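# Spread the towel flat beside the basket

## Task

Lay the towel out flat as a single layer, resting entirely on the table and, viewed from overhead, not overlapping the basket at all; the basket must end up standing upright with all of its base on the table.

## Robot and tools

Robot: two arms, left_arm and right_arm, each ending in a two-finger gripper. Bases (scene frame): left_arm near (-0.001, +0.323, +0.002) m, right_arm near (+0.003, -0.343, +0.009) m. The arm names do not match image sides.

Frame: the scene frame has its origin at table-top height, midway between the arms, a little behind the near table edge. +x points out over the table, +y toward left_arm, +z up. Reported hand poses, velocities and targets use this frame; offsets use its axes, and each arm rotates about its own Hand target position. A gripper's fingers point along its own +z and open and close along its own y. end_effector_position is the point between the finger pads, just under 1 cm behind the tips. Reported poses can be a few centimetres off, more when the arm reaches far.

Row layout (used by execute_actions and move): one flat list of 14 numbers covering both arms, each in [-1, 1]: dx, dy, dz, rx, ry, rz, opening for left_arm, then the same seven for right_arm. All 14 are required even when one arm stays still. dx..rz are offsets from that arm's Hand target at the start of the action or move, not absolute poses; 1.0 equals 0.6 m for dx, dy, dz and 180 degrees for the rotation. rx, ry, rz form a single rotation vector. Opening is absolute: +1 fully open (pad gap about 87 mm), +0.5 about 69 mm, 0 about 43 mm, -0.5 about 18 mm, -1 closed. Writing 0 for opening is a real command, so resend the current opening to leave a gripper unchanged. Sending six zeros re-requests the current Hand target.

execute_actions: argument actions is a list of actions; each action is up to 15 rows, one per 1/30 s step, with the last row held if fewer are given. Every row in an action counts from the same start pose. Repeating an offset in a new action moves the arm further. Images come back only for an empty actions list or when cameras names them. An empty list also reports the current scene and task.

move: target is one 14-number row or a list of up to 15 rows, every row an offset from the same Hand targets. speed in m/s (0.002 to 2.9, default 0.25; turning up to twice that in rad/s), one value or one per target. blend in metres rounds corners between listed targets (0 means stop at each). opening_speed (0.2 or more, per second on the -1..+1 scale) changes fingers gradually. blocking=false returns after about 0.5 s while motion continues. Paths are straight, ignore obstacles and the other arm, and stop after 10 s total. The result adds a move: line with the ending (done, off_target, moving, held, fault) and any limits (paced, held). done means within 10 mm and 2 degrees; it says nothing about contact. Avoid paths passing close to an arm's own base.

wait: seconds from 0 to 10; a running move carries on. stop: brakes a running move. zoom_image: camera (cam_head_left, cam_head_right, cam_high, cam_low, cam_left_wrist, cam_right_wrist) and region [x0, y0, x1, y1] in pixels, at most 504 by 504, from that camera's newest image. finished_scene: scene = the current scene's number; ends it irreversibly, so call nothing else after it in that reply.

Results: Hand target is the last commanded pose after clipping; grippers often settle short of it, so check position and tilt after moves and send the remaining gap as an offset. Orientation commands are clipped to 40 degrees from the measured orientation per step. grip_measured uses the same scale as opening; to hold something, command about 0.04 below the reading at first contact. Joint torques, joint velocities (within noise means still) and motor temperatures are also listed; Tool commands shows current commands.

Cameras: cam_head_left and cam_head_right on a rear beam, cam_high and cam_low fixed, and one wrist camera per arm (pictures may lag during motion). Calibration is approximate.

Cautions: nothing may fall off the table or be left off it. Avoid drops, releasing moving items, fast impacts and hard pressing; never hit the fixtures (bar under the bases, plate behind, low rail, up to about 3 cm above the table) or the other arm, and never close one gripper on the other's fingers. Slow moves hit softer; targets far past a contact press harder. A blocked arm keeps pushing until commanded back past the gripper. Holding loads, stretching out or pushing on unreachable targets heats motors: MOTOR HOT appears at 75 °C, a fault folding the arm at 90 °C, collapse at 100 °C. Keep the basket upright throughout.

Each tool is called after ">>>" as name(argument=value, ...), one argument or row to a line, values as JSON.

## Session

>>> execute_actions(
  actions=[],
)

Scene clock: 0.00 s.
left_arm: end_effector_position=(+0.3440, +0.2947, +0.2315) grip_measured=+0.964 end_effector_quat_wxyz=(+0.707, -0.163, +0.652, +0.220) | right_arm: end_effector_position=(+0.2896, -0.1685, +0.1028) grip_measured=+1.000 end_effector_quat_wxyz=(+0.570, -0.022, +0.768, +0.291)
Joint positions: left_arm=[-0.549 1.277 0.507 0.912 -1.08 0.189 0.982] | right_arm=[0.428 1.162 0.138 0.857 -0.021 0.444 1]
Joint velocities: within noise
Joint torques (N m): no reading
Motor temperatures (°C): left_arm=[26 37 37 33 26 24 26] | right_arm=[26 39 42 34 31 28 24]
Heat: left arm: 37 °C; right arm: 42 °C.
Hand target: left_arm +0.3455, +0.2935, +0.2388; +0.715, -0.170, +0.645, +0.211 | right_arm +0.2931, -0.1678, +0.1108; +0.580, -0.022, +0.760, +0.292
Tool commands: left_gripper/opening=+1.0 right_gripper/opening=+1.0

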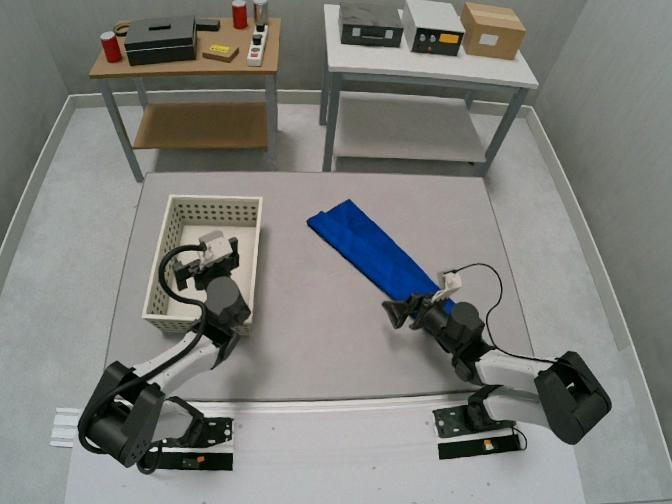

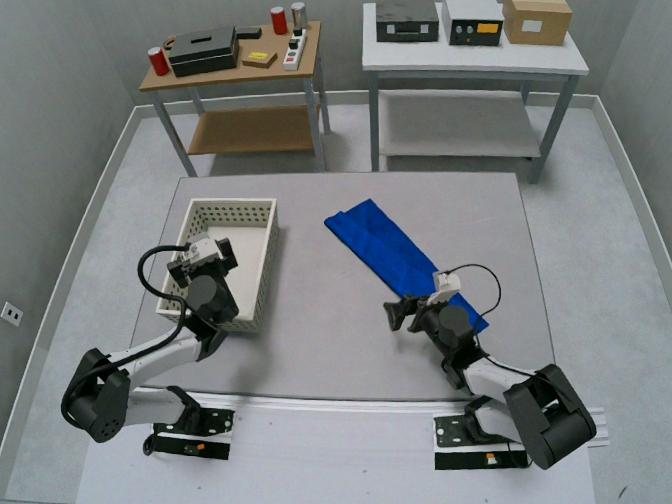

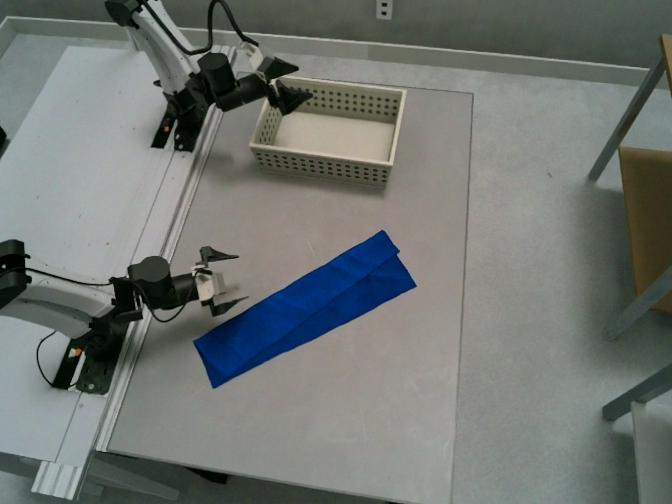

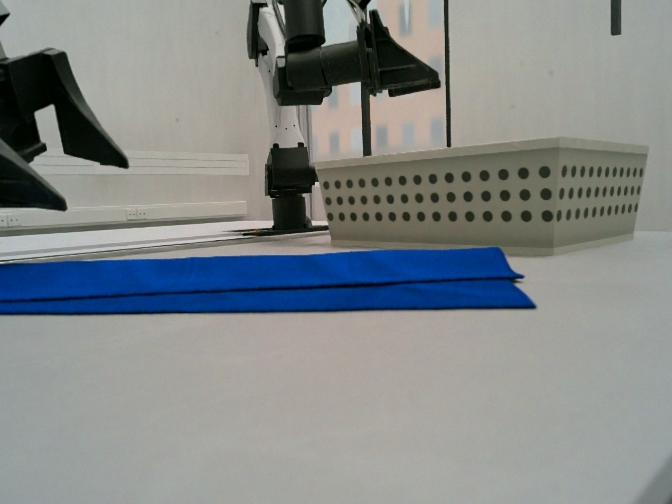

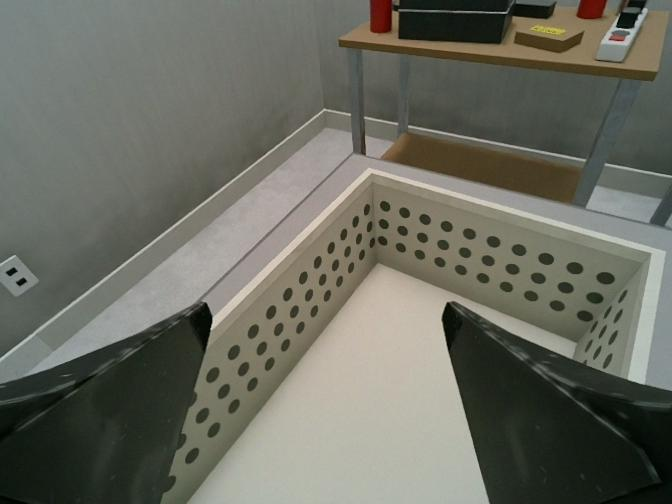

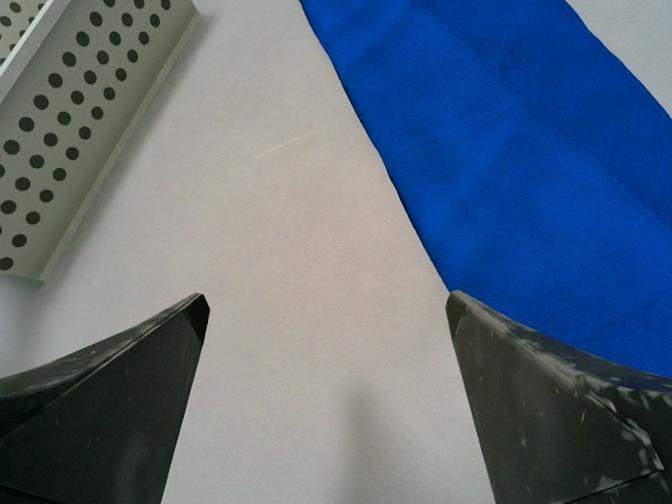

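>>> zoom_image(
  camera="cam_high",
  region=[180, 210, 430, 400],
)

>>> zoom_image(
  camera="cam_low",
  region=[200, 220, 560, 340],
)

>>> zoom_image(
  camera="cam_head_left",
  region=[290, 180, 490, 330],
)

Scaled by 2.016 from the camera's 672x504 image, which has a finer 960x720 frame.

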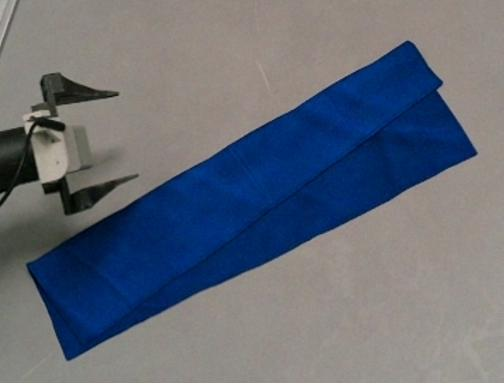

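Scaled by 1.400 from the camera's 672x504 image, which has a finer 960x720 frame.

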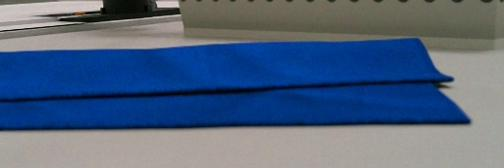

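Scaled by 2.520 from the camera's 672x504 image, which has a finer 960x720 frame.

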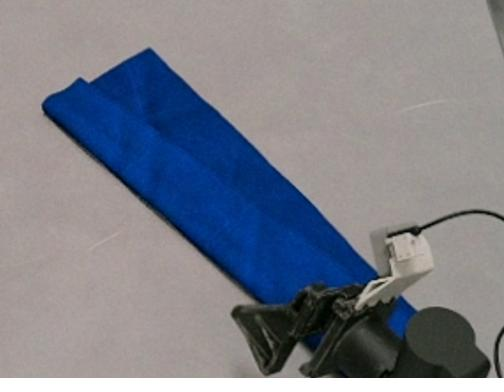

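>>> move(
  target=[
    [0.464,-0.534,0,-0.0146,0.326,-0.304,1,-0.1,-0.1,0.167,0,0,0,1],
    [0.464,-0.534,-0.23,-0.0146,0.326,-0.304,0,-0.1,-0.1,0.167,0,0,0,1],
  ],
  cameras=["all"],
  speed=0.3,
)

Scene clock: 11.83 s.
left_arm: end_effector_position=(+0.6183, -0.0270, +0.0913) grip_measured=+0.000 end_effector_quat_wxyz=(+0.486, +0.217, +0.837, -0.123) | right_arm: end_effector_position=(+0.2374, -0.2288, +0.2011) grip_measured=+1.000 end_effector_quat_wxyz=(+0.580, -0.009, +0.761, +0.290)
Joint positions: left_arm=[-0.519 2.867 2.841 -0.515 0.004 -0.018 0.5] | right_arm=[0.144 0.375 0.372 -0.146 -0.279 0.415 1]
Joint torques (N m): left_arm=[0.7 -16.09 9.1 2.17 0.11 0.14] | right_arm=[-0.18 0.55 11.29 1.61 -0.39 -0.24]
Motor temperatures (°C): left_arm=[26 42 38 35 26 24 26] | right_arm=[26 39 44 36 31 28 24]
Heat: left arm: 42 °C; right arm: 44 °C.
Hand target: left_arm +0.6240, -0.0269, +0.1011; +0.332, +0.238, +0.909, -0.087 | right_arm +0.2331, -0.2278, +0.2110; +0.580, -0.022, +0.760, +0.292
Off the commanded pose: left_arm 0.011 m, 20 deg | right_arm 0.011 m, 1 deg.
elbow stopped short (left arm): the move would have taken joint 3 (elbow) straighter than the controller allows.
move: off_target (left_arm, right_arm); target 2's new opening was sent with left_arm's hand 0.011 m and 20 deg from that target
camera_calibration:
cam_left_wrist: T_world_to_cam=[[-0.501656, -0.864963, -0.0134183, 0.287408], [-0.84573, 0.493644, -0.202624, 0.579168], [0.181886, -0.0902991, -0.979165, 0.118913], [0, 0, 0, 1]] pos_world=[0.612371, -0.0265672, 0.237645]
cam_right_wrist: T_world_to_cam=[[0.335947, -0.835145, -0.435514, -0.185721], [-0.894323, -0.137765, -0.425685, 0.288171], [0.29551, 0.532498, -0.793171, 0.353316], [0, 0, 0, 1]] pos_world=[0.215702, -0.303544, 0.322026]

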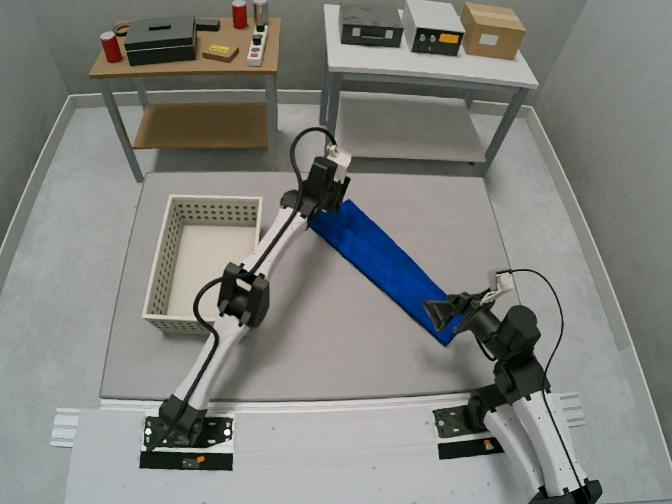

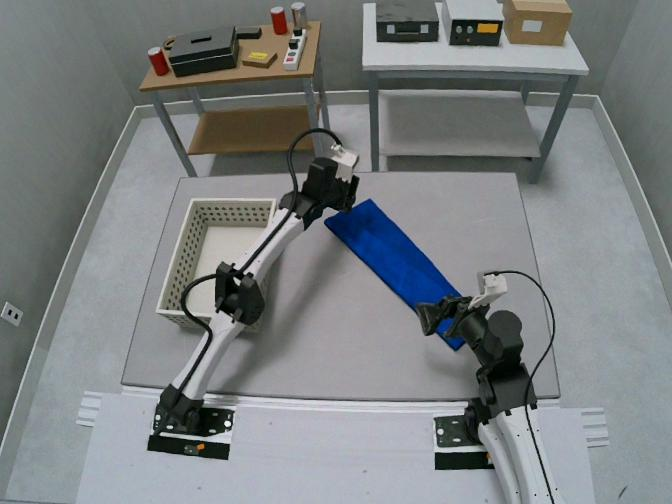

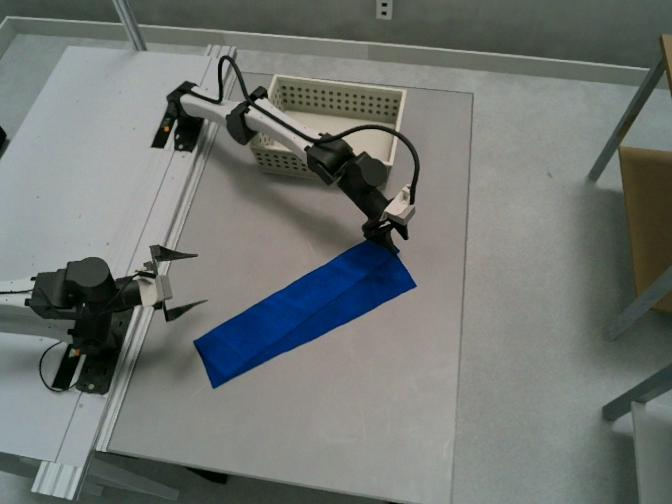

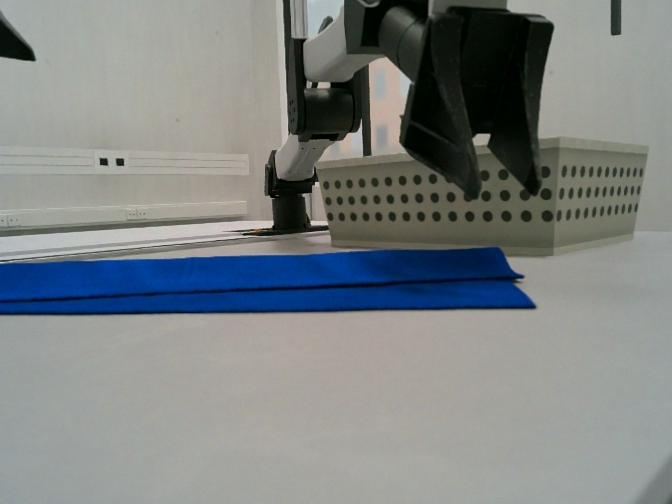

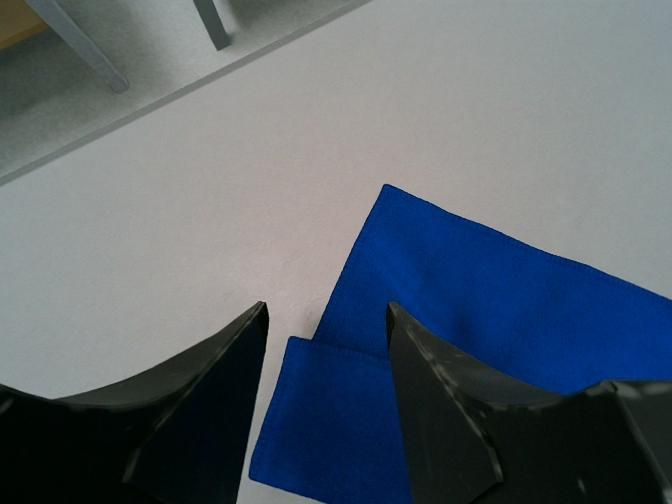

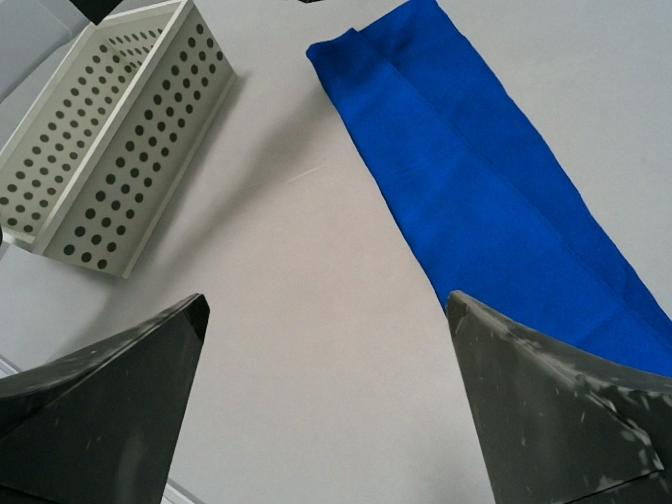

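>>> move(
  target=[-0.003,0.05,-0.105,-0.04,-0.073,0,-0.3,0,0,0,0,0,0,1],
  cameras=["cam_left_wrist","cam_low"],
)

Scene clock: 15.00 s.
left_arm: end_effector_position=(+0.6190, +0.0019, +0.0312) grip_measured=-0.300 end_effector_quat_wxyz=(+0.439, +0.220, +0.864, -0.111) | right_arm: end_effector_position=(+0.2374, -0.2288, +0.2011) grip_measured=+1.000 end_effector_quat_wxyz=(+0.580, -0.009, +0.761, +0.290)
Joint positions: left_arm=[-0.477 2.867 2.681 -0.468 0.038 0.001 0.35] | right_arm=[0.144 0.375 0.372 -0.146 -0.279 0.415 1]
Joint torques (N m): left_arm=[0.53 -17.96 5.2 2.21 0.11 0.25] | right_arm=[-0.39 0.65 11.38 1.65 -0.38 -0.22]
Heat: left arm: 45 °C; right arm: 45 °C.
Hand target: left_arm +0.6222, +0.0031, +0.0380; +0.448, +0.225, +0.858, -0.116 | right_arm +0.2331, -0.2278, +0.2110; +0.580, -0.022, +0.760, +0.292
Off the commanded pose: left_arm 0.008 m, 1 deg | right_arm 0.011 m, 1 deg.
move: off_target (right_arm)
camera_calibration:
cam_left_wrist: T_world_to_cam=[[-0.497346, -0.867534, -0.00560717, 0.309121], [-0.863581, 0.495676, -0.0923786, 0.561], [0.0829209, -0.0411019, -0.995708, 0.124186], [0, 0, 0, 1]] pos_world=[0.627911, -0.00479674, 0.17721]
Images, in order (width x height): cam_low 672x504, cam_left_wrist 672x504.

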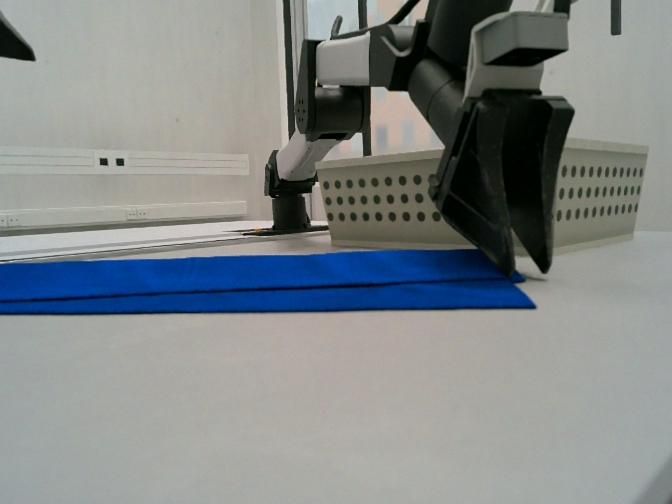

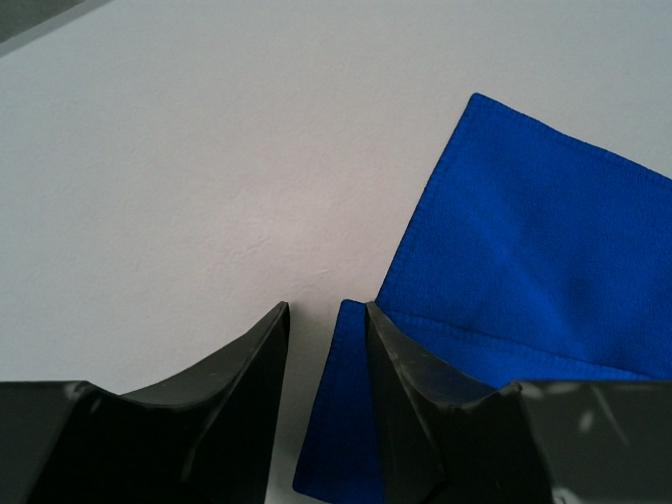

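>>> move(
  target=[-0.0175,-0.011,-0.045,0,0,0,-0.3,0,0,0,0,0,0,1],
  cameras=["cam_left_wrist","cam_low"],
  speed=0.08,
)

Scene clock: 16.63 s.
left_arm: end_effector_position=(+0.6235, -0.0052, +0.0264) grip_measured=-0.300 end_effector_quat_wxyz=(+0.472, +0.215, +0.846, -0.123) | right_arm: end_effector_position=(+0.2374, -0.2288, +0.2011) grip_measured=+1.000 end_effector_quat_wxyz=(+0.580, -0.009, +0.761, +0.290)
Joint positions: left_arm=[-0.483 2.791 2.452 -0.234 0.038 -0.009 0.35] | right_arm=[0.144 0.375 0.372 -0.146 -0.279 0.415 1]
Joint torques (N m): left_arm=[-0.5 -16.81 4.7 1.63 -0.06 0.15] | right_arm=[-0.16 0.49 11.41 1.65 -0.33 -0.23]
Motor temperatures (°C): left_arm=[26 47 38 36 26 24 26] | right_arm=[26 39 45 36 31 28 24]
Heat: left arm: 47 °C; right arm: 45 °C.
Hand target: left_arm +0.6116, -0.0036, +0.0109; +0.448, +0.225, +0.858, -0.116 | right_arm +0.2331, -0.2278, +0.2110; +0.580, -0.022, +0.760, +0.292
Off the commanded pose: left_arm 0.020 m, 3 deg | right_arm 0.011 m, 1 deg.
move: off_target (left_arm, right_arm)
camera_calibration:
cam_left_wrist: T_world_to_cam=[[-0.499108, -0.866537, -0.00227575, 0.306162], [-0.85347, 0.492032, -0.171734, 0.563747], [0.149934, -0.0837716, -0.985141, 0.0765042], [0, 0, 0, 1]] pos_world=[0.622479, -0.00567201, 0.172879]
Images, in order (width x height): cam_low 672x504, cam_left_wrist 672x504.

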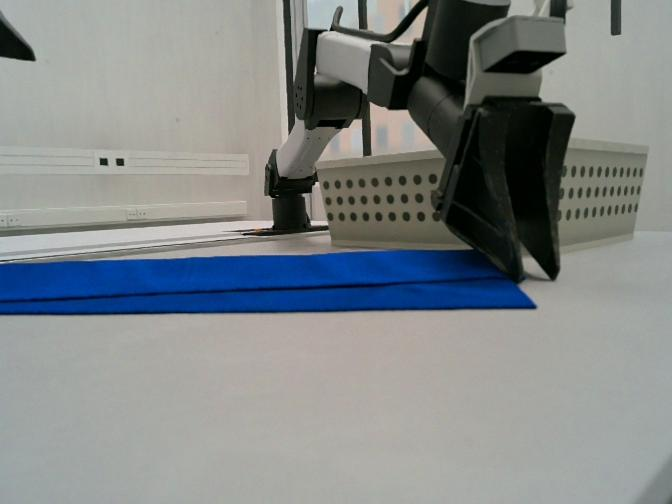

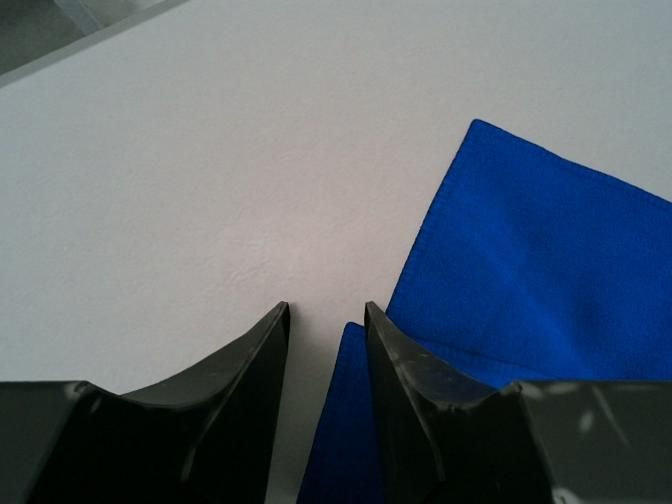

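>>> move(
  target=[
    [-0.006,-0.002,0.055,0,0,0,-0.3,0,0,0,0,0,0,1],
    [-0.006,-0.002,0.028,0,0,0,-0.3,0,0,0,0,0,0,1],
  ],
  cameras=["cam_left_wrist","cam_low"],
  speed=0.08,
)

Scene clock: 18.77 s.
left_arm: end_effector_position=(+0.6178, -0.0050, +0.0267) grip_measured=-0.300 end_effector_quat_wxyz=(+0.461, +0.217, +0.852, -0.121) | right_arm: end_effector_position=(+0.2374, -0.2288, +0.2011) grip_measured=+1.000 end_effector_quat_wxyz=(+0.580, -0.009, +0.761, +0.290)
Joint positions: left_arm=[-0.486 2.779 2.449 -0.268 0.038 -0.009 0.35] | right_arm=[0.144 0.375 0.372 -0.146 -0.279 0.415 1]
Joint torques (N m): left_arm=[-0.59 -18.86 4.6 1.61 -0.07 0.08] | right_arm=[-0.06 0.62 11.33 1.62 -0.35 -0.26]
Heat: left arm: 48 °C; right arm: 45 °C.
Hand target: left_arm +0.6080, -0.0048, +0.0279; +0.448, +0.225, +0.858, -0.116 | right_arm +0.2331, -0.2278, +0.2110; +0.580, -0.022, +0.760, +0.292
Off the commanded pose: left_arm 0.010 m, 2 deg | right_arm 0.011 m, 1 deg.
move: off_target (right_arm)
camera_calibration:
cam_left_wrist: T_world_to_cam=[[-0.501649, -0.86507, -0.00111273, 0.305006], [-0.855583, 0.496337, -0.147062, 0.559479], [0.127771, -0.0728216, -0.989127, 0.0914942], [0, 0, 0, 1]] pos_world=[0.619996, -0.00717597, 0.173117]
Images, in order (width x height): cam_low 672x504, cam_left_wrist 672x504.

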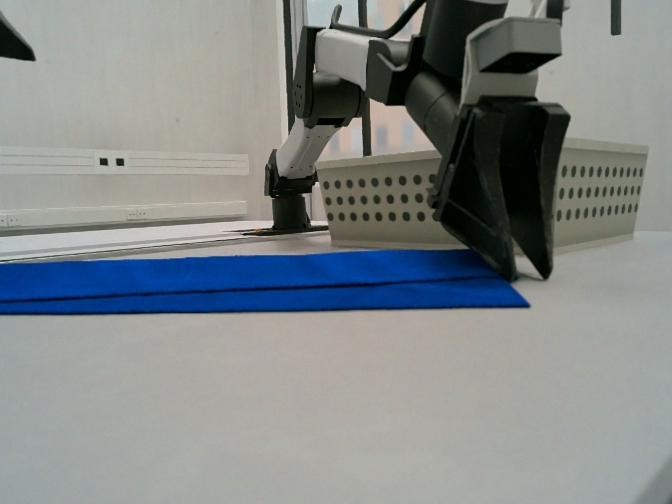

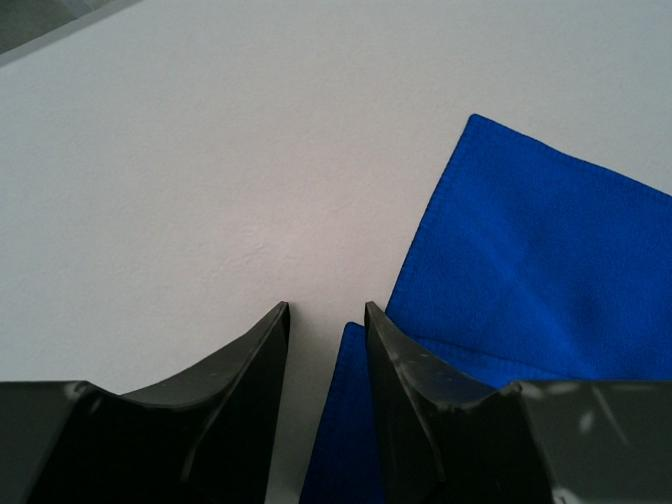

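>>> move(
  target=[
    [-0.01,0.001,0.065,0,0,0,-0.3,0,0,0,0,0,0,1],
    [-0.01,0.001,0.01,0,0,0,-0.3,0,0,0,0,0,0,1],
  ],
  cameras=["cam_left_wrist","cam_low"],
  speed=0.1,
)

Scene clock: 21.30 s.
left_arm: end_effector_position=(+0.6045, -0.0034, +0.0264) grip_measured=-0.300 end_effector_quat_wxyz=(+0.445, +0.223, +0.860, -0.117) | right_arm: end_effector_position=(+0.2374, -0.2288, +0.2011) grip_measured=+1.000 end_effector_quat_wxyz=(+0.580, -0.009, +0.761, +0.290)
Joint positions: left_arm=[-0.494 2.728 2.376 -0.285 0.036 -0.007 0.35] | right_arm=[0.144 0.375 0.372 -0.146 -0.279 0.415 1]
Joint torques (N m): left_arm=[-0.32 -18.41 4.93 2 -0.14 0.07] | right_arm=[-0.27 0.53 11.34 1.69 -0.34 -0.22]
Heat: left arm: 51 °C; right arm: 46 °C.
Hand target: left_arm +0.6020, -0.0041, +0.0338; +0.448, +0.225, +0.858, -0.116 | right_arm +0.2331, -0.2278, +0.2110; +0.580, -0.022, +0.760, +0.292
Off the commanded pose: left_arm 0.008 m, 1 deg | right_arm 0.011 m, 1 deg.
move: off_target (right_arm)
camera_calibration:
cam_left_wrist: T_world_to_cam=[[-0.506808, -0.862057, -0.00147213, 0.302868], [-0.856874, 0.503947, -0.108651, 0.547028], [0.0944056, -0.053804, -0.994079, 0.113369], [0, 0, 0, 1]] pos_world=[0.611527, -0.00848335, 0.172579]
Images, in order (width x height): cam_low 672x504, cam_left_wrist 672x504.

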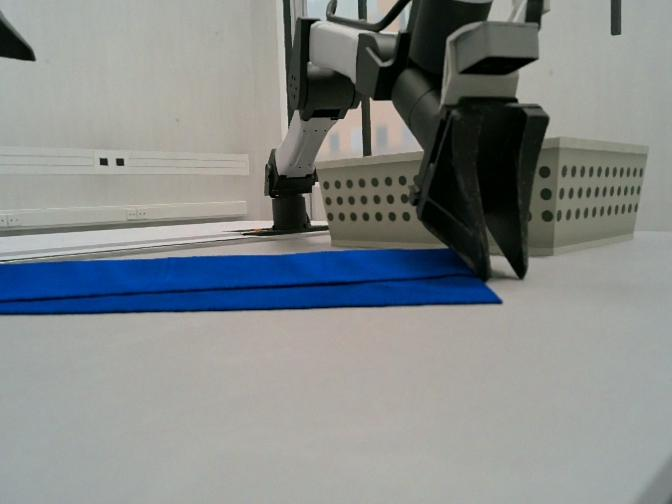

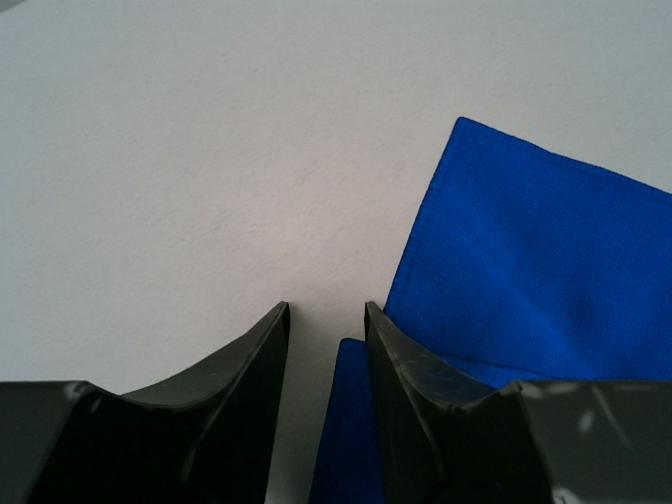

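>>> move(
  target=[
    [0,0,0.075,0,0,0,-0.3,0,0,0,0,0,0,1],
    [-0.039,0.007,0.075,0,0,0,-0.3,0,0,0,0,0,0,1],
    [-0.039,0.007,0.015,0,0,0,-0.3,0,0,0,0,0,0,1],
  ],
  cameras=["cam_left_wrist","cam_low"],
  speed=0.1,
)

Scene clock: 24.83 s.
left_arm: end_effector_position=(+0.5737, +0.0029, +0.0311) grip_measured=-0.300 end_effector_quat_wxyz=(+0.428, +0.229, +0.867, -0.116) | right_arm: end_effector_position=(+0.2374, -0.2288, +0.2011) grip_measured=+1.000 end_effector_quat_wxyz=(+0.580, -0.009, +0.761, +0.290)
Joint positions: left_arm=[-0.507 2.574 2.126 -0.227 0.035 -0.009 0.35] | right_arm=[0.144 0.375 0.372 -0.146 -0.279 0.415 1]
Joint torques (N m): left_arm=[-0.31 -16.94 5.5 2.37 -0.11 -0.03] | right_arm=[-0.17 0.64 11.47 1.6 -0.33 -0.23]
Motor temperatures (°C): left_arm=[26 54 39 36 26 24 25] | right_arm=[26 39 46 36 31 28 24]
Heat: left arm: 54 °C; right arm: 46 °C.
Hand target: left_arm +0.5786, +0.0001, +0.0427; +0.448, +0.225, +0.858, -0.116 | right_arm +0.2331, -0.2278, +0.2110; +0.580, -0.022, +0.760, +0.292
Off the commanded pose: left_arm 0.013 m, 3 deg | right_arm 0.011 m, 1 deg.
move: off_target (left_arm, right_arm)
camera_calibration:
cam_left_wrist: T_world_to_cam=[[-0.51572, -0.856757, 0.000317573, 0.297831], [-0.854602, 0.514397, -0.0710645, 0.515466], [0.0607217, -0.0369208, -0.997472, 0.140754], [0, 0, 0, 1]] pos_world=[0.585569, -0.00478841, 0.176935]
Images, in order (width x height): cam_low 672x504, cam_left_wrist 672x504.

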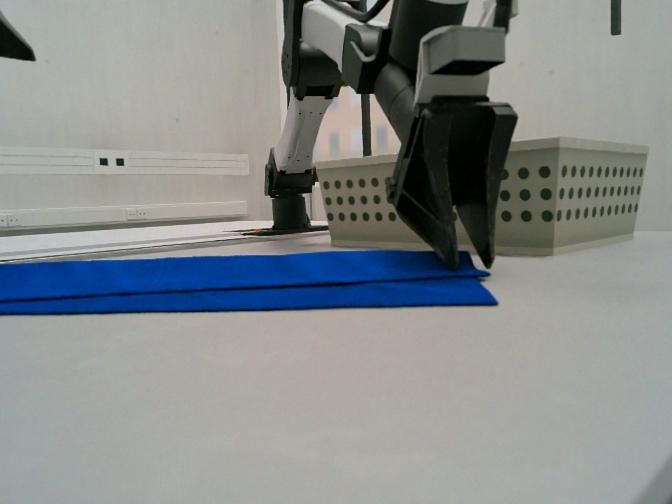

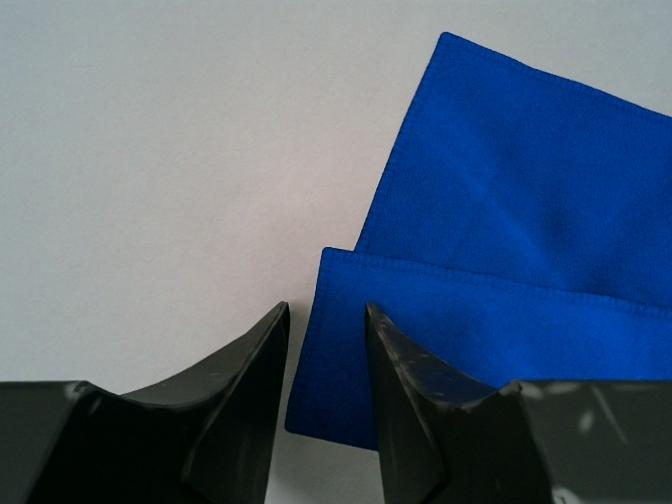

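>>> move(
  target=[
    [0,0,-0.014,0,0,0,-0.3,0,0,0,0,0,0,1],
    [0,0,-0.014,0,0,0,-1,0,0,0,0,0,0,1],
  ],
  cameras=["cam_left_wrist","cam_low"],
  speed=0.1,
  opening_speed=0.8,
)

Scene clock: 27.70 s.
left_arm: end_effector_position=(+0.5751, -0.0020, +0.0314) grip_measured=-1.000 end_effector_quat_wxyz=(+0.438, +0.235, +0.860, -0.119) | right_arm: end_effector_position=(+0.2374, -0.2288, +0.2011) grip_measured=+1.000 end_effector_quat_wxyz=(+0.580, -0.009, +0.761, +0.290)
Joint positions: left_arm=[-0.512 2.574 2.111 -0.187 0.038 0.001 0] | right_arm=[0.144 0.375 0.372 -0.146 -0.279 0.415 1]
Joint torques (N m): left_arm=[0.12 -16.02 5.41 2.23 -0.12 -0.02] | right_arm=[-0.28 0.46 11.29 1.67 -0.35 -0.25]
Motor temperatures (°C): left_arm=[26 57 39 36 26 24 25] | right_arm=[26 39 47 37 31 28 24]
Heat: left arm: 57 °C; right arm: 47 °C.
Hand target: left_arm +0.5786, +0.0000, +0.0344; +0.448, +0.225, +0.858, -0.116 | right_arm +0.2331, -0.2278, +0.2110; +0.580, -0.022, +0.760, +0.292
Off the commanded pose: left_arm 0.005 m, 2 deg | right_arm 0.011 m, 1 deg.
move: off_target (right_arm)
camera_calibration:
cam_left_wrist: T_world_to_cam=[[-0.527494, -0.849534, -0.00653564, 0.301265], [-0.845386, 0.525649, -0.0949479, 0.514757], [0.0840969, -0.0445593, -0.995461, 0.127241], [0, 0, 0, 1]] pos_world=[0.583384, -0.008977, 0.177508]
Images, in order (width x height): cam_low 672x504, cam_left_wrist 672x504.

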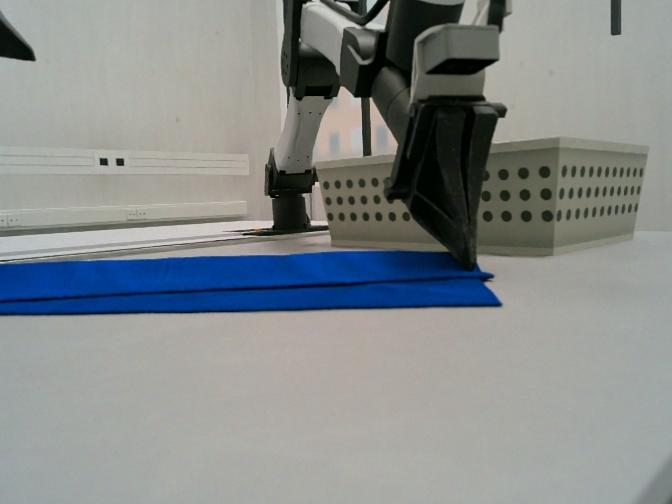

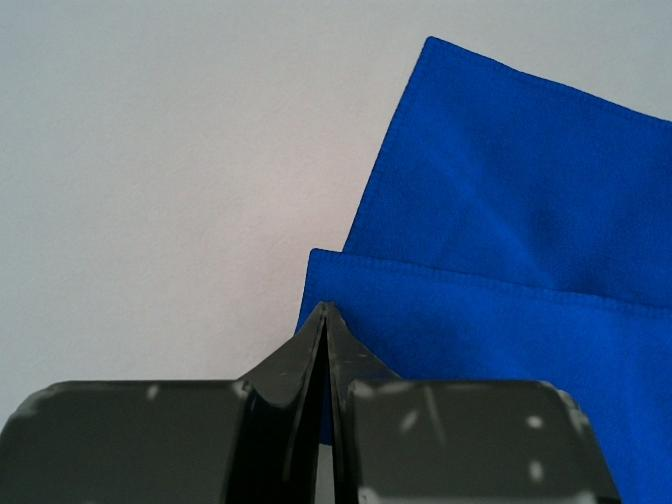

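>>> move(
  target=[
    [0,0,0.03,0,0,0,-0.3,0,0,0,0,0,0,1],
    [0,0.0,-0.025,0,0,0,-0.3,0,0,0,0,0,0,1],
    [0,0,-0.025,0,0,0,-1,0,0,0,0,0,0,1],
  ],
  cameras=["cam_left_wrist","cam_low"],
  speed=0.1,
  opening_speed=0.8,
)

Scene clock: 31.37 s.
left_arm: end_effector_position=(+0.5794, -0.0039, +0.0311) grip_measured=-1.000 end_effector_quat_wxyz=(+0.452, +0.228, +0.853, -0.123) | right_arm: end_effector_position=(+0.2374, -0.2288, +0.2011) grip_measured=+1.000 end_effector_quat_wxyz=(+0.580, -0.009, +0.761, +0.290)
Joint positions: left_arm=[-0.512 2.574 2.085 -0.127 0.033 -0.009 0] | right_arm=[0.144 0.375 0.372 -0.146 -0.279 0.415 1]
Joint torques (N m): left_arm=[0.16 -14.53 5.14 2.15 -0.1 -0.04] | right_arm=[-0.44 0.21 11.41 1.62 -0.36 -0.24]
Motor temperatures (°C): left_arm=[26 59 39 37 26 24 25] | right_arm=[26 38 47 37 31 28 24]
Heat: left arm: 59 °C; right arm: 47 °C.
Hand target: left_arm +0.5787, +0.0002, +0.0193; +0.448, +0.225, +0.858, -0.116 | right_arm +0.2331, -0.2278, +0.2110; +0.580, -0.022, +0.760, +0.292
Off the commanded pose: left_arm 0.012 m, 1 deg | right_arm 0.011 m, 1 deg.
move: off_target (left_arm, right_arm); target 3's new opening was sent with left_arm's hand 0.011 m and 1 deg from that target
camera_calibration:
cam_left_wrist: T_world_to_cam=[[-0.520305, -0.853974, -0.00329449, 0.297678], [-0.84666, 0.516345, -0.128665, 0.521081], [0.111577, -0.0641556, -0.991683, 0.110342], [0, 0, 0, 1]] pos_world=[0.58375, -0.00776953, 0.17745]
Images, in order (width x height): cam_low 672x504, cam_left_wrist 672x504.

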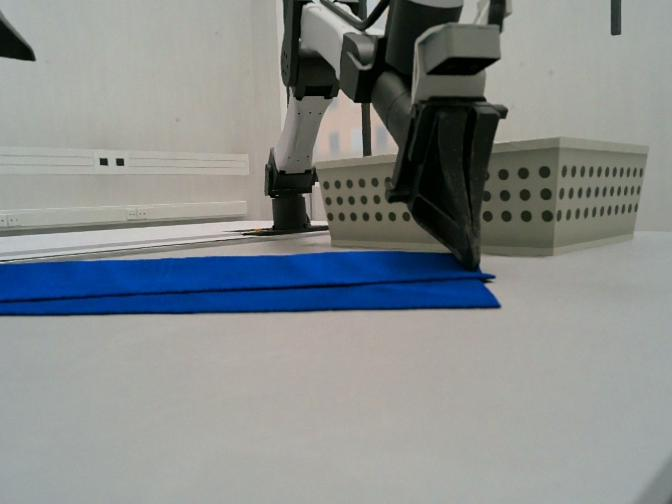

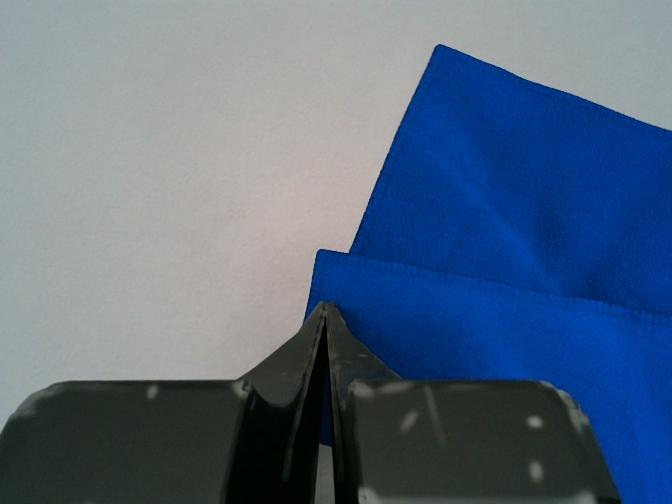

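>>> move(
  target=[0,0,0.1,0,0,0,-1,0,0,0,0,0,0,1],
  cameras=["cam_left_wrist","cam_low"],
  speed=0.1,
)

Scene clock: 33.57 s.
left_arm: end_effector_position=(+0.5738, -0.0007, +0.0442) grip_measured=-1.000 end_effector_quat_wxyz=(+0.427, +0.235, +0.866, -0.114) | right_arm: end_effector_position=(+0.2374, -0.2288, +0.2011) grip_measured=+1.000 end_effector_quat_wxyz=(+0.580, -0.009, +0.761, +0.290)
Joint positions: left_arm=[-0.512 2.574 2.18 -0.282 0.033 0.001 0] | right_arm=[0.144 0.375 0.372 -0.146 -0.279 0.415 1]
Joint torques (N m): left_arm=[0.28 -19.22 9.5 1.64 -0.05 0.03] | right_arm=[-0.49 0.44 11.54 1.66 -0.35 -0.21]
Motor temperatures (°C): left_arm=[26 62 39 36 26 24 25] | right_arm=[26 38 48 37 31 28 24]
Heat: left arm: 62 °C; right arm: 48 °C.
Hand target: left_arm +0.5787, +0.0002, +0.0793; +0.448, +0.225, +0.858, -0.116 | right_arm +0.2331, -0.2278, +0.2110; +0.580, -0.022, +0.760, +0.292
Off the commanded pose: left_arm 0.035 m, 3 deg | right_arm 0.011 m, 1 deg.
move: off_target (left_arm, right_arm)
camera_calibration:
cam_left_wrist: T_world_to_cam=[[-0.524014, -0.851673, -0.007913, 0.299813], [-0.849361, 0.523236, -0.0693618, 0.515332], [0.063214, -0.0296256, -0.99756, 0.152204], [0, 0, 0, 1]] pos_world=[0.585188, -0.00978842, 0.18995]
Images, in order (width x height): cam_low 672x504, cam_left_wrist 672x504.

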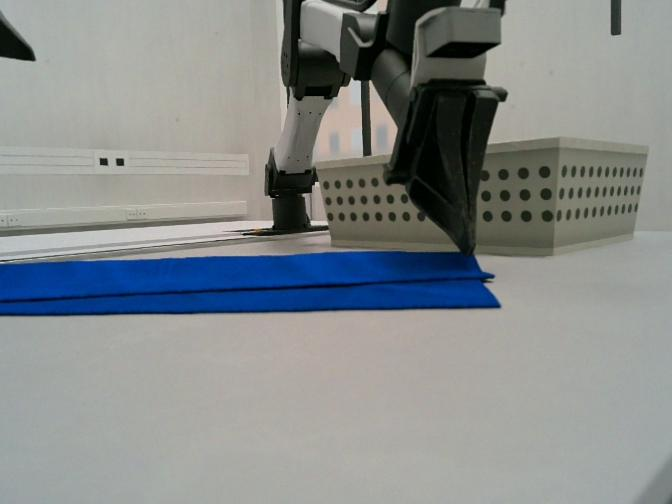

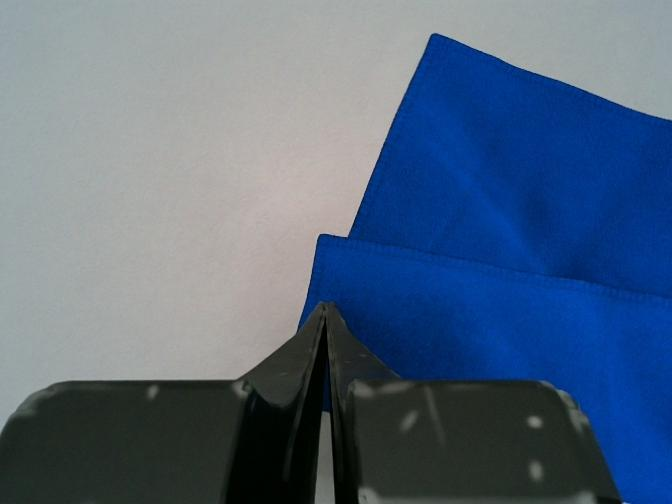

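>>> move(
  target=[0,0,0,0.068,0.121,0,0.2,0,0,0,0,0,0,1],
  cameras=["cam_left_wrist","cam_low"],
  speed=0.15,
)

Scene clock: 48.20 s.
left_arm: end_effector_position=(+0.5773, -0.0036, +0.0801) grip_measured=+0.200 end_effector_quat_wxyz=(+0.392, +0.238, +0.883, -0.105) | right_arm: end_effector_position=(+0.2374, -0.2288, +0.2011) grip_measured=+1.000 end_effector_quat_wxyz=(+0.580, -0.009, +0.761, +0.290)
Joint positions: left_arm=[-0.512 2.811 2.837 -0.784 0.033 0.001 0.6] | right_arm=[0.144 0.375 0.372 -0.146 -0.279 0.415 1]
Joint torques (N m): left_arm=[0.36 -14.84 9.32 1.58 -0.04 0.04] | right_arm=[-0.25 0.25 11.37 1.68 -0.35 -0.23]
Motor temperatures (°C): left_arm=[25 75 40 36 26 24 25] | right_arm=[26 38 49 37 30 28 24]
Heat: left arm: 75 °C; right arm: 49 °C. Fold the left arm in close to its base, or ease its load, before you think long.
Hand target: left_arm +0.5787, +0.0002, +0.0794; +0.252, +0.245, +0.934, -0.064 | right_arm +0.2331, -0.2278, +0.2110; +0.580, -0.022, +0.760, +0.292
Off the commanded pose: left_arm 0.004 m, 18 deg | right_arm 0.011 m, 1 deg.
MOTOR HOT: joint 2 (shoulder) of the left arm reports 75 °C; the controller's stop level is 90 °C. To cool a motor, set the load down, stop pushing, or move to a pose that needs little force.
elbow stopped short (left arm): the move would have taken joint 3 (elbow) straighter than the controller allows.
move: off_target (left_arm, right_arm)
camera_calibration:
cam_left_wrist: T_world_to_cam=[[-0.522779, -0.852459, -0.00393434, 0.298482], [-0.852428, 0.522704, 0.0121091, 0.517579], [-0.008266, 0.00968411, -0.999919, 0.229279], [0, 0, 0, 1]] pos_world=[0.599134, -0.0183172, 0.224167]
Images, in order (width x height): cam_low 672x504, cam_left_wrist 672x504.

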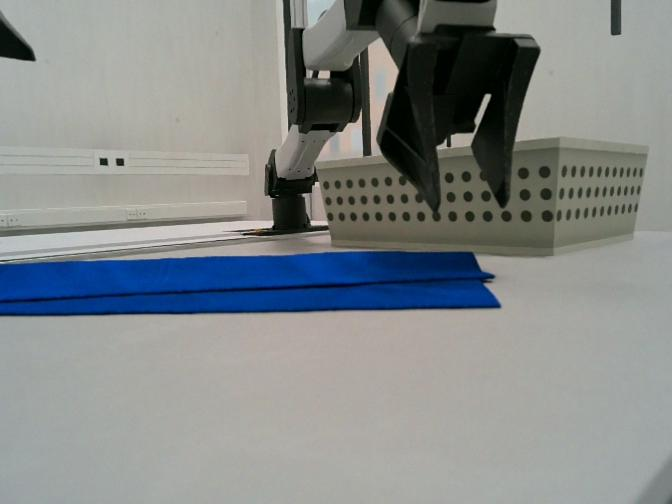

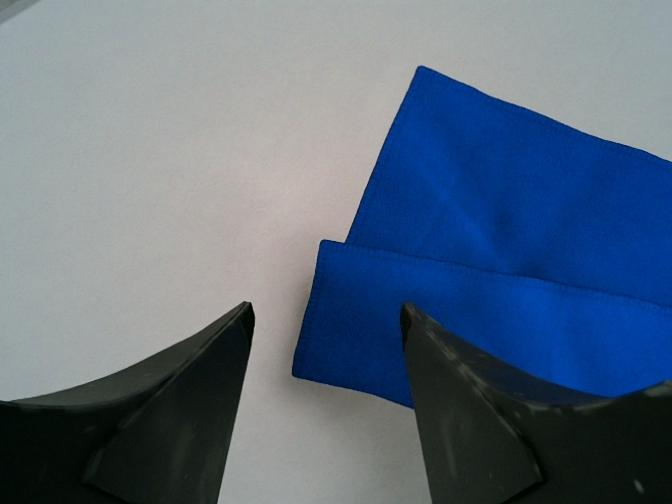

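>>> move(
  target=[
    [-0.1,0.1,0.3,0,0,0,0.2,0,0,0,0,0,0,1],
    [-0.5,0.25,0.3,0,0,0,0.2,0,0,0,0,0,0,1],
  ],
  cameras=["cam_high"],
  speed=0.4,
  blend=0.05,
)

Scene clock: 51.20 s.
left_arm: end_effector_position=(+0.2677, +0.1559, +0.2591) grip_measured=+0.200 end_effector_quat_wxyz=(+0.232, +0.256, +0.936, -0.065) | right_arm: end_effector_position=(+0.2374, -0.2288, +0.2011) grip_measured=+1.000 end_effector_quat_wxyz=(+0.580, -0.009, +0.761, +0.290)
Joint positions: left_arm=[-0.529 1.579 1.811 -1.337 0.032 0.002 0.6] | right_arm=[0.144 0.375 0.372 -0.146 -0.279 0.415 1]
Joint torques (N m): left_arm=[-0.51 -5.98 4.98 1.85 -0.14 -0.13] | right_arm=[-0.13 0.47 11.4 1.62 -0.35 -0.29]
Motor temperatures (°C): left_arm=[25 75 40 36 26 24 25] | right_arm=[26 38 50 37 30 28 24]
Heat: left arm: 75 °C; right arm: 50 °C. Fold the left arm in close to its base, or ease its load, before you think long.
Hand target: left_arm +0.2787, +0.1502, +0.2592; +0.251, +0.245, +0.934, -0.064 | right_arm +0.2331, -0.2278, +0.2110; +0.580, -0.022, +0.760, +0.292
Off the commanded pose: left_arm 0.012 m, 3 deg | right_arm 0.011 m, 1 deg.
MOTOR HOT: still on. Joint 2 (shoulder) of the left arm reports 75 °C.
elbow stopped short (left arm): the move would have taken joint 3 (elbow) straighter than the controller allows.
move: off_target (left_arm, right_arm)
Images, in order (width x height): cam_high 672x504.

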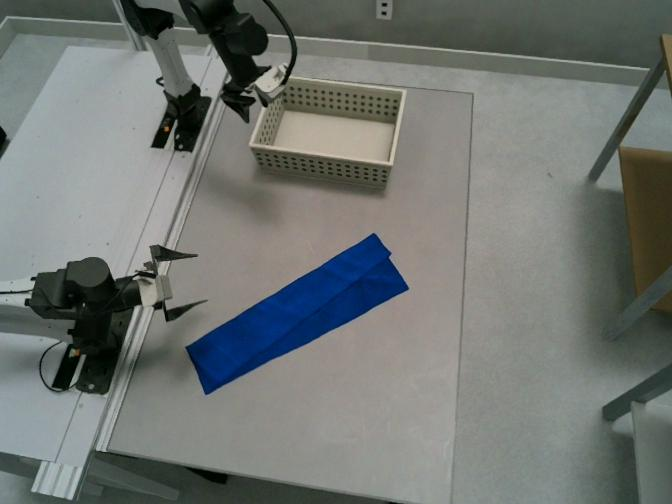

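>>> move(
  target=[0,0,0,0,0,0,0.2,0.52,0.251,-0.24,-0.2125,0.1427,0.0577,-1],
  cameras=["cam_right_wrist","cam_low","cam_high","cam_head_left"],
  speed=0.35,
)

Scene clock: 56.10 s.
left_arm: end_effector_position=(+0.2677, +0.1559, +0.2591) grip_measured=+0.200 end_effector_quat_wxyz=(+0.232, +0.256, +0.936, -0.065) | right_arm: end_effector_position=(+0.5436, -0.0747, +0.0652) grip_measured=-0.974 end_effector_quat_wxyz=(+0.336, -0.206, +0.914, +0.092)
Joint positions: left_arm=[-0.529 1.579 1.811 -1.337 0.032 0.002 0.6] | right_arm=[0.398 2.406 2.124 -0.562 -0.029 0.019 0.013]
Joint torques (N m): left_arm=[-0.39 -5.91 5.04 1.86 -0.13 -0.15] | right_arm=[0.55 -12.27 11.02 1.19 0.1 -0.23]
Motor temperatures (°C): left_arm=[25 70 40 36 26 24 25] | right_arm=[26 39 50 37 30 28 24]
Heat: left arm: 70 °C; right arm: 50 °C.
Hand target: left_arm +0.2787, +0.1502, +0.2592; +0.251, +0.245, +0.934, -0.064 | right_arm +0.5451, -0.0771, +0.0671; +0.333, -0.212, +0.916, +0.077
Off the commanded pose: left_arm 0.012 m, 3 deg | right_arm 0.003 m, 2 deg.
MOTOR HOT: cleared for the motors of the left arm.
move: off_target (left_arm)
camera_calibration:
cam_right_wrist: T_world_to_cam=[[0.425206, -0.904783, -0.0238299, -0.299677], [-0.888067, -0.422144, 0.182021, 0.461077], [-0.174749, -0.056234, -0.983006, 0.296941], [0, 0, 0, 1]] pos_world=[0.588782, -0.0598037, 0.200827]
Images, in order (width x height): cam_head_left 672x504, cam_high 672x504, cam_low 672x504, cam_right_wrist 672x504.

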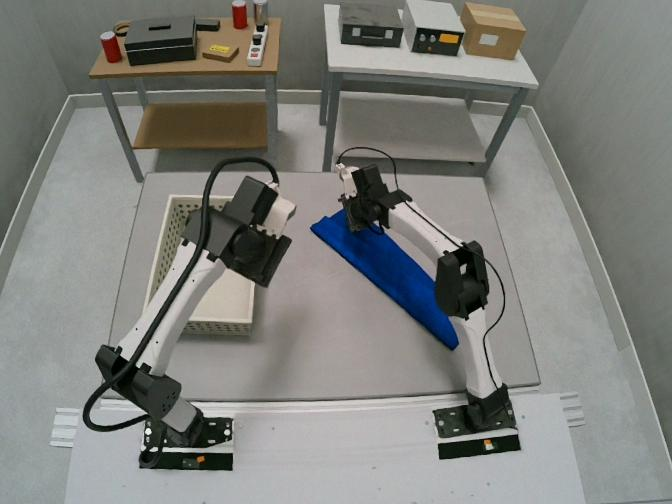

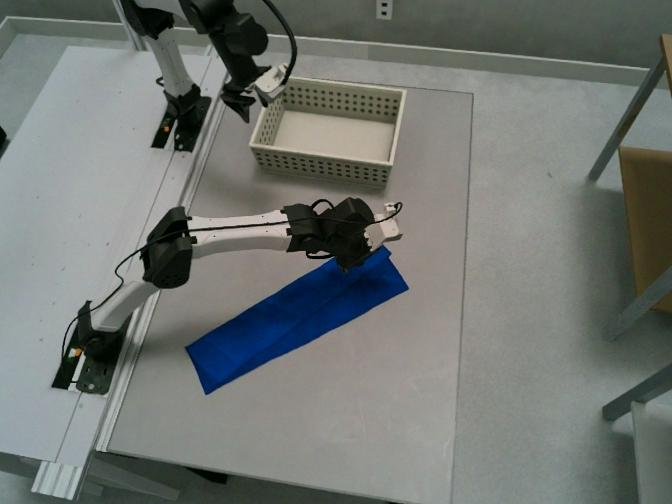

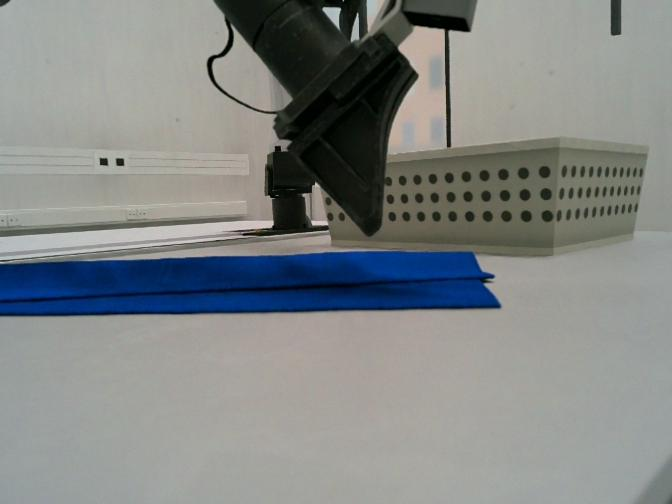

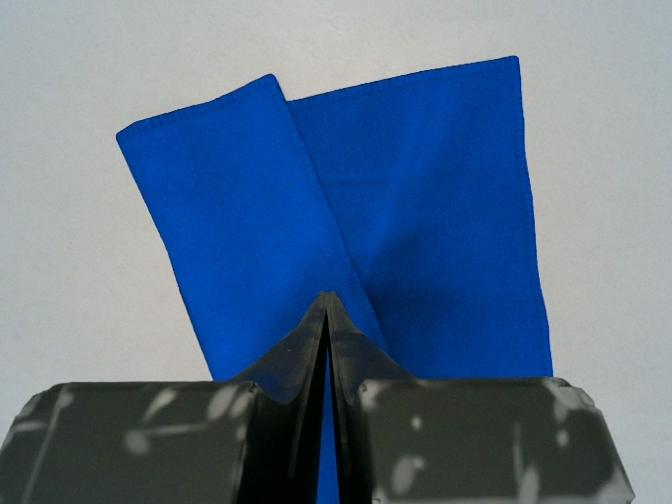

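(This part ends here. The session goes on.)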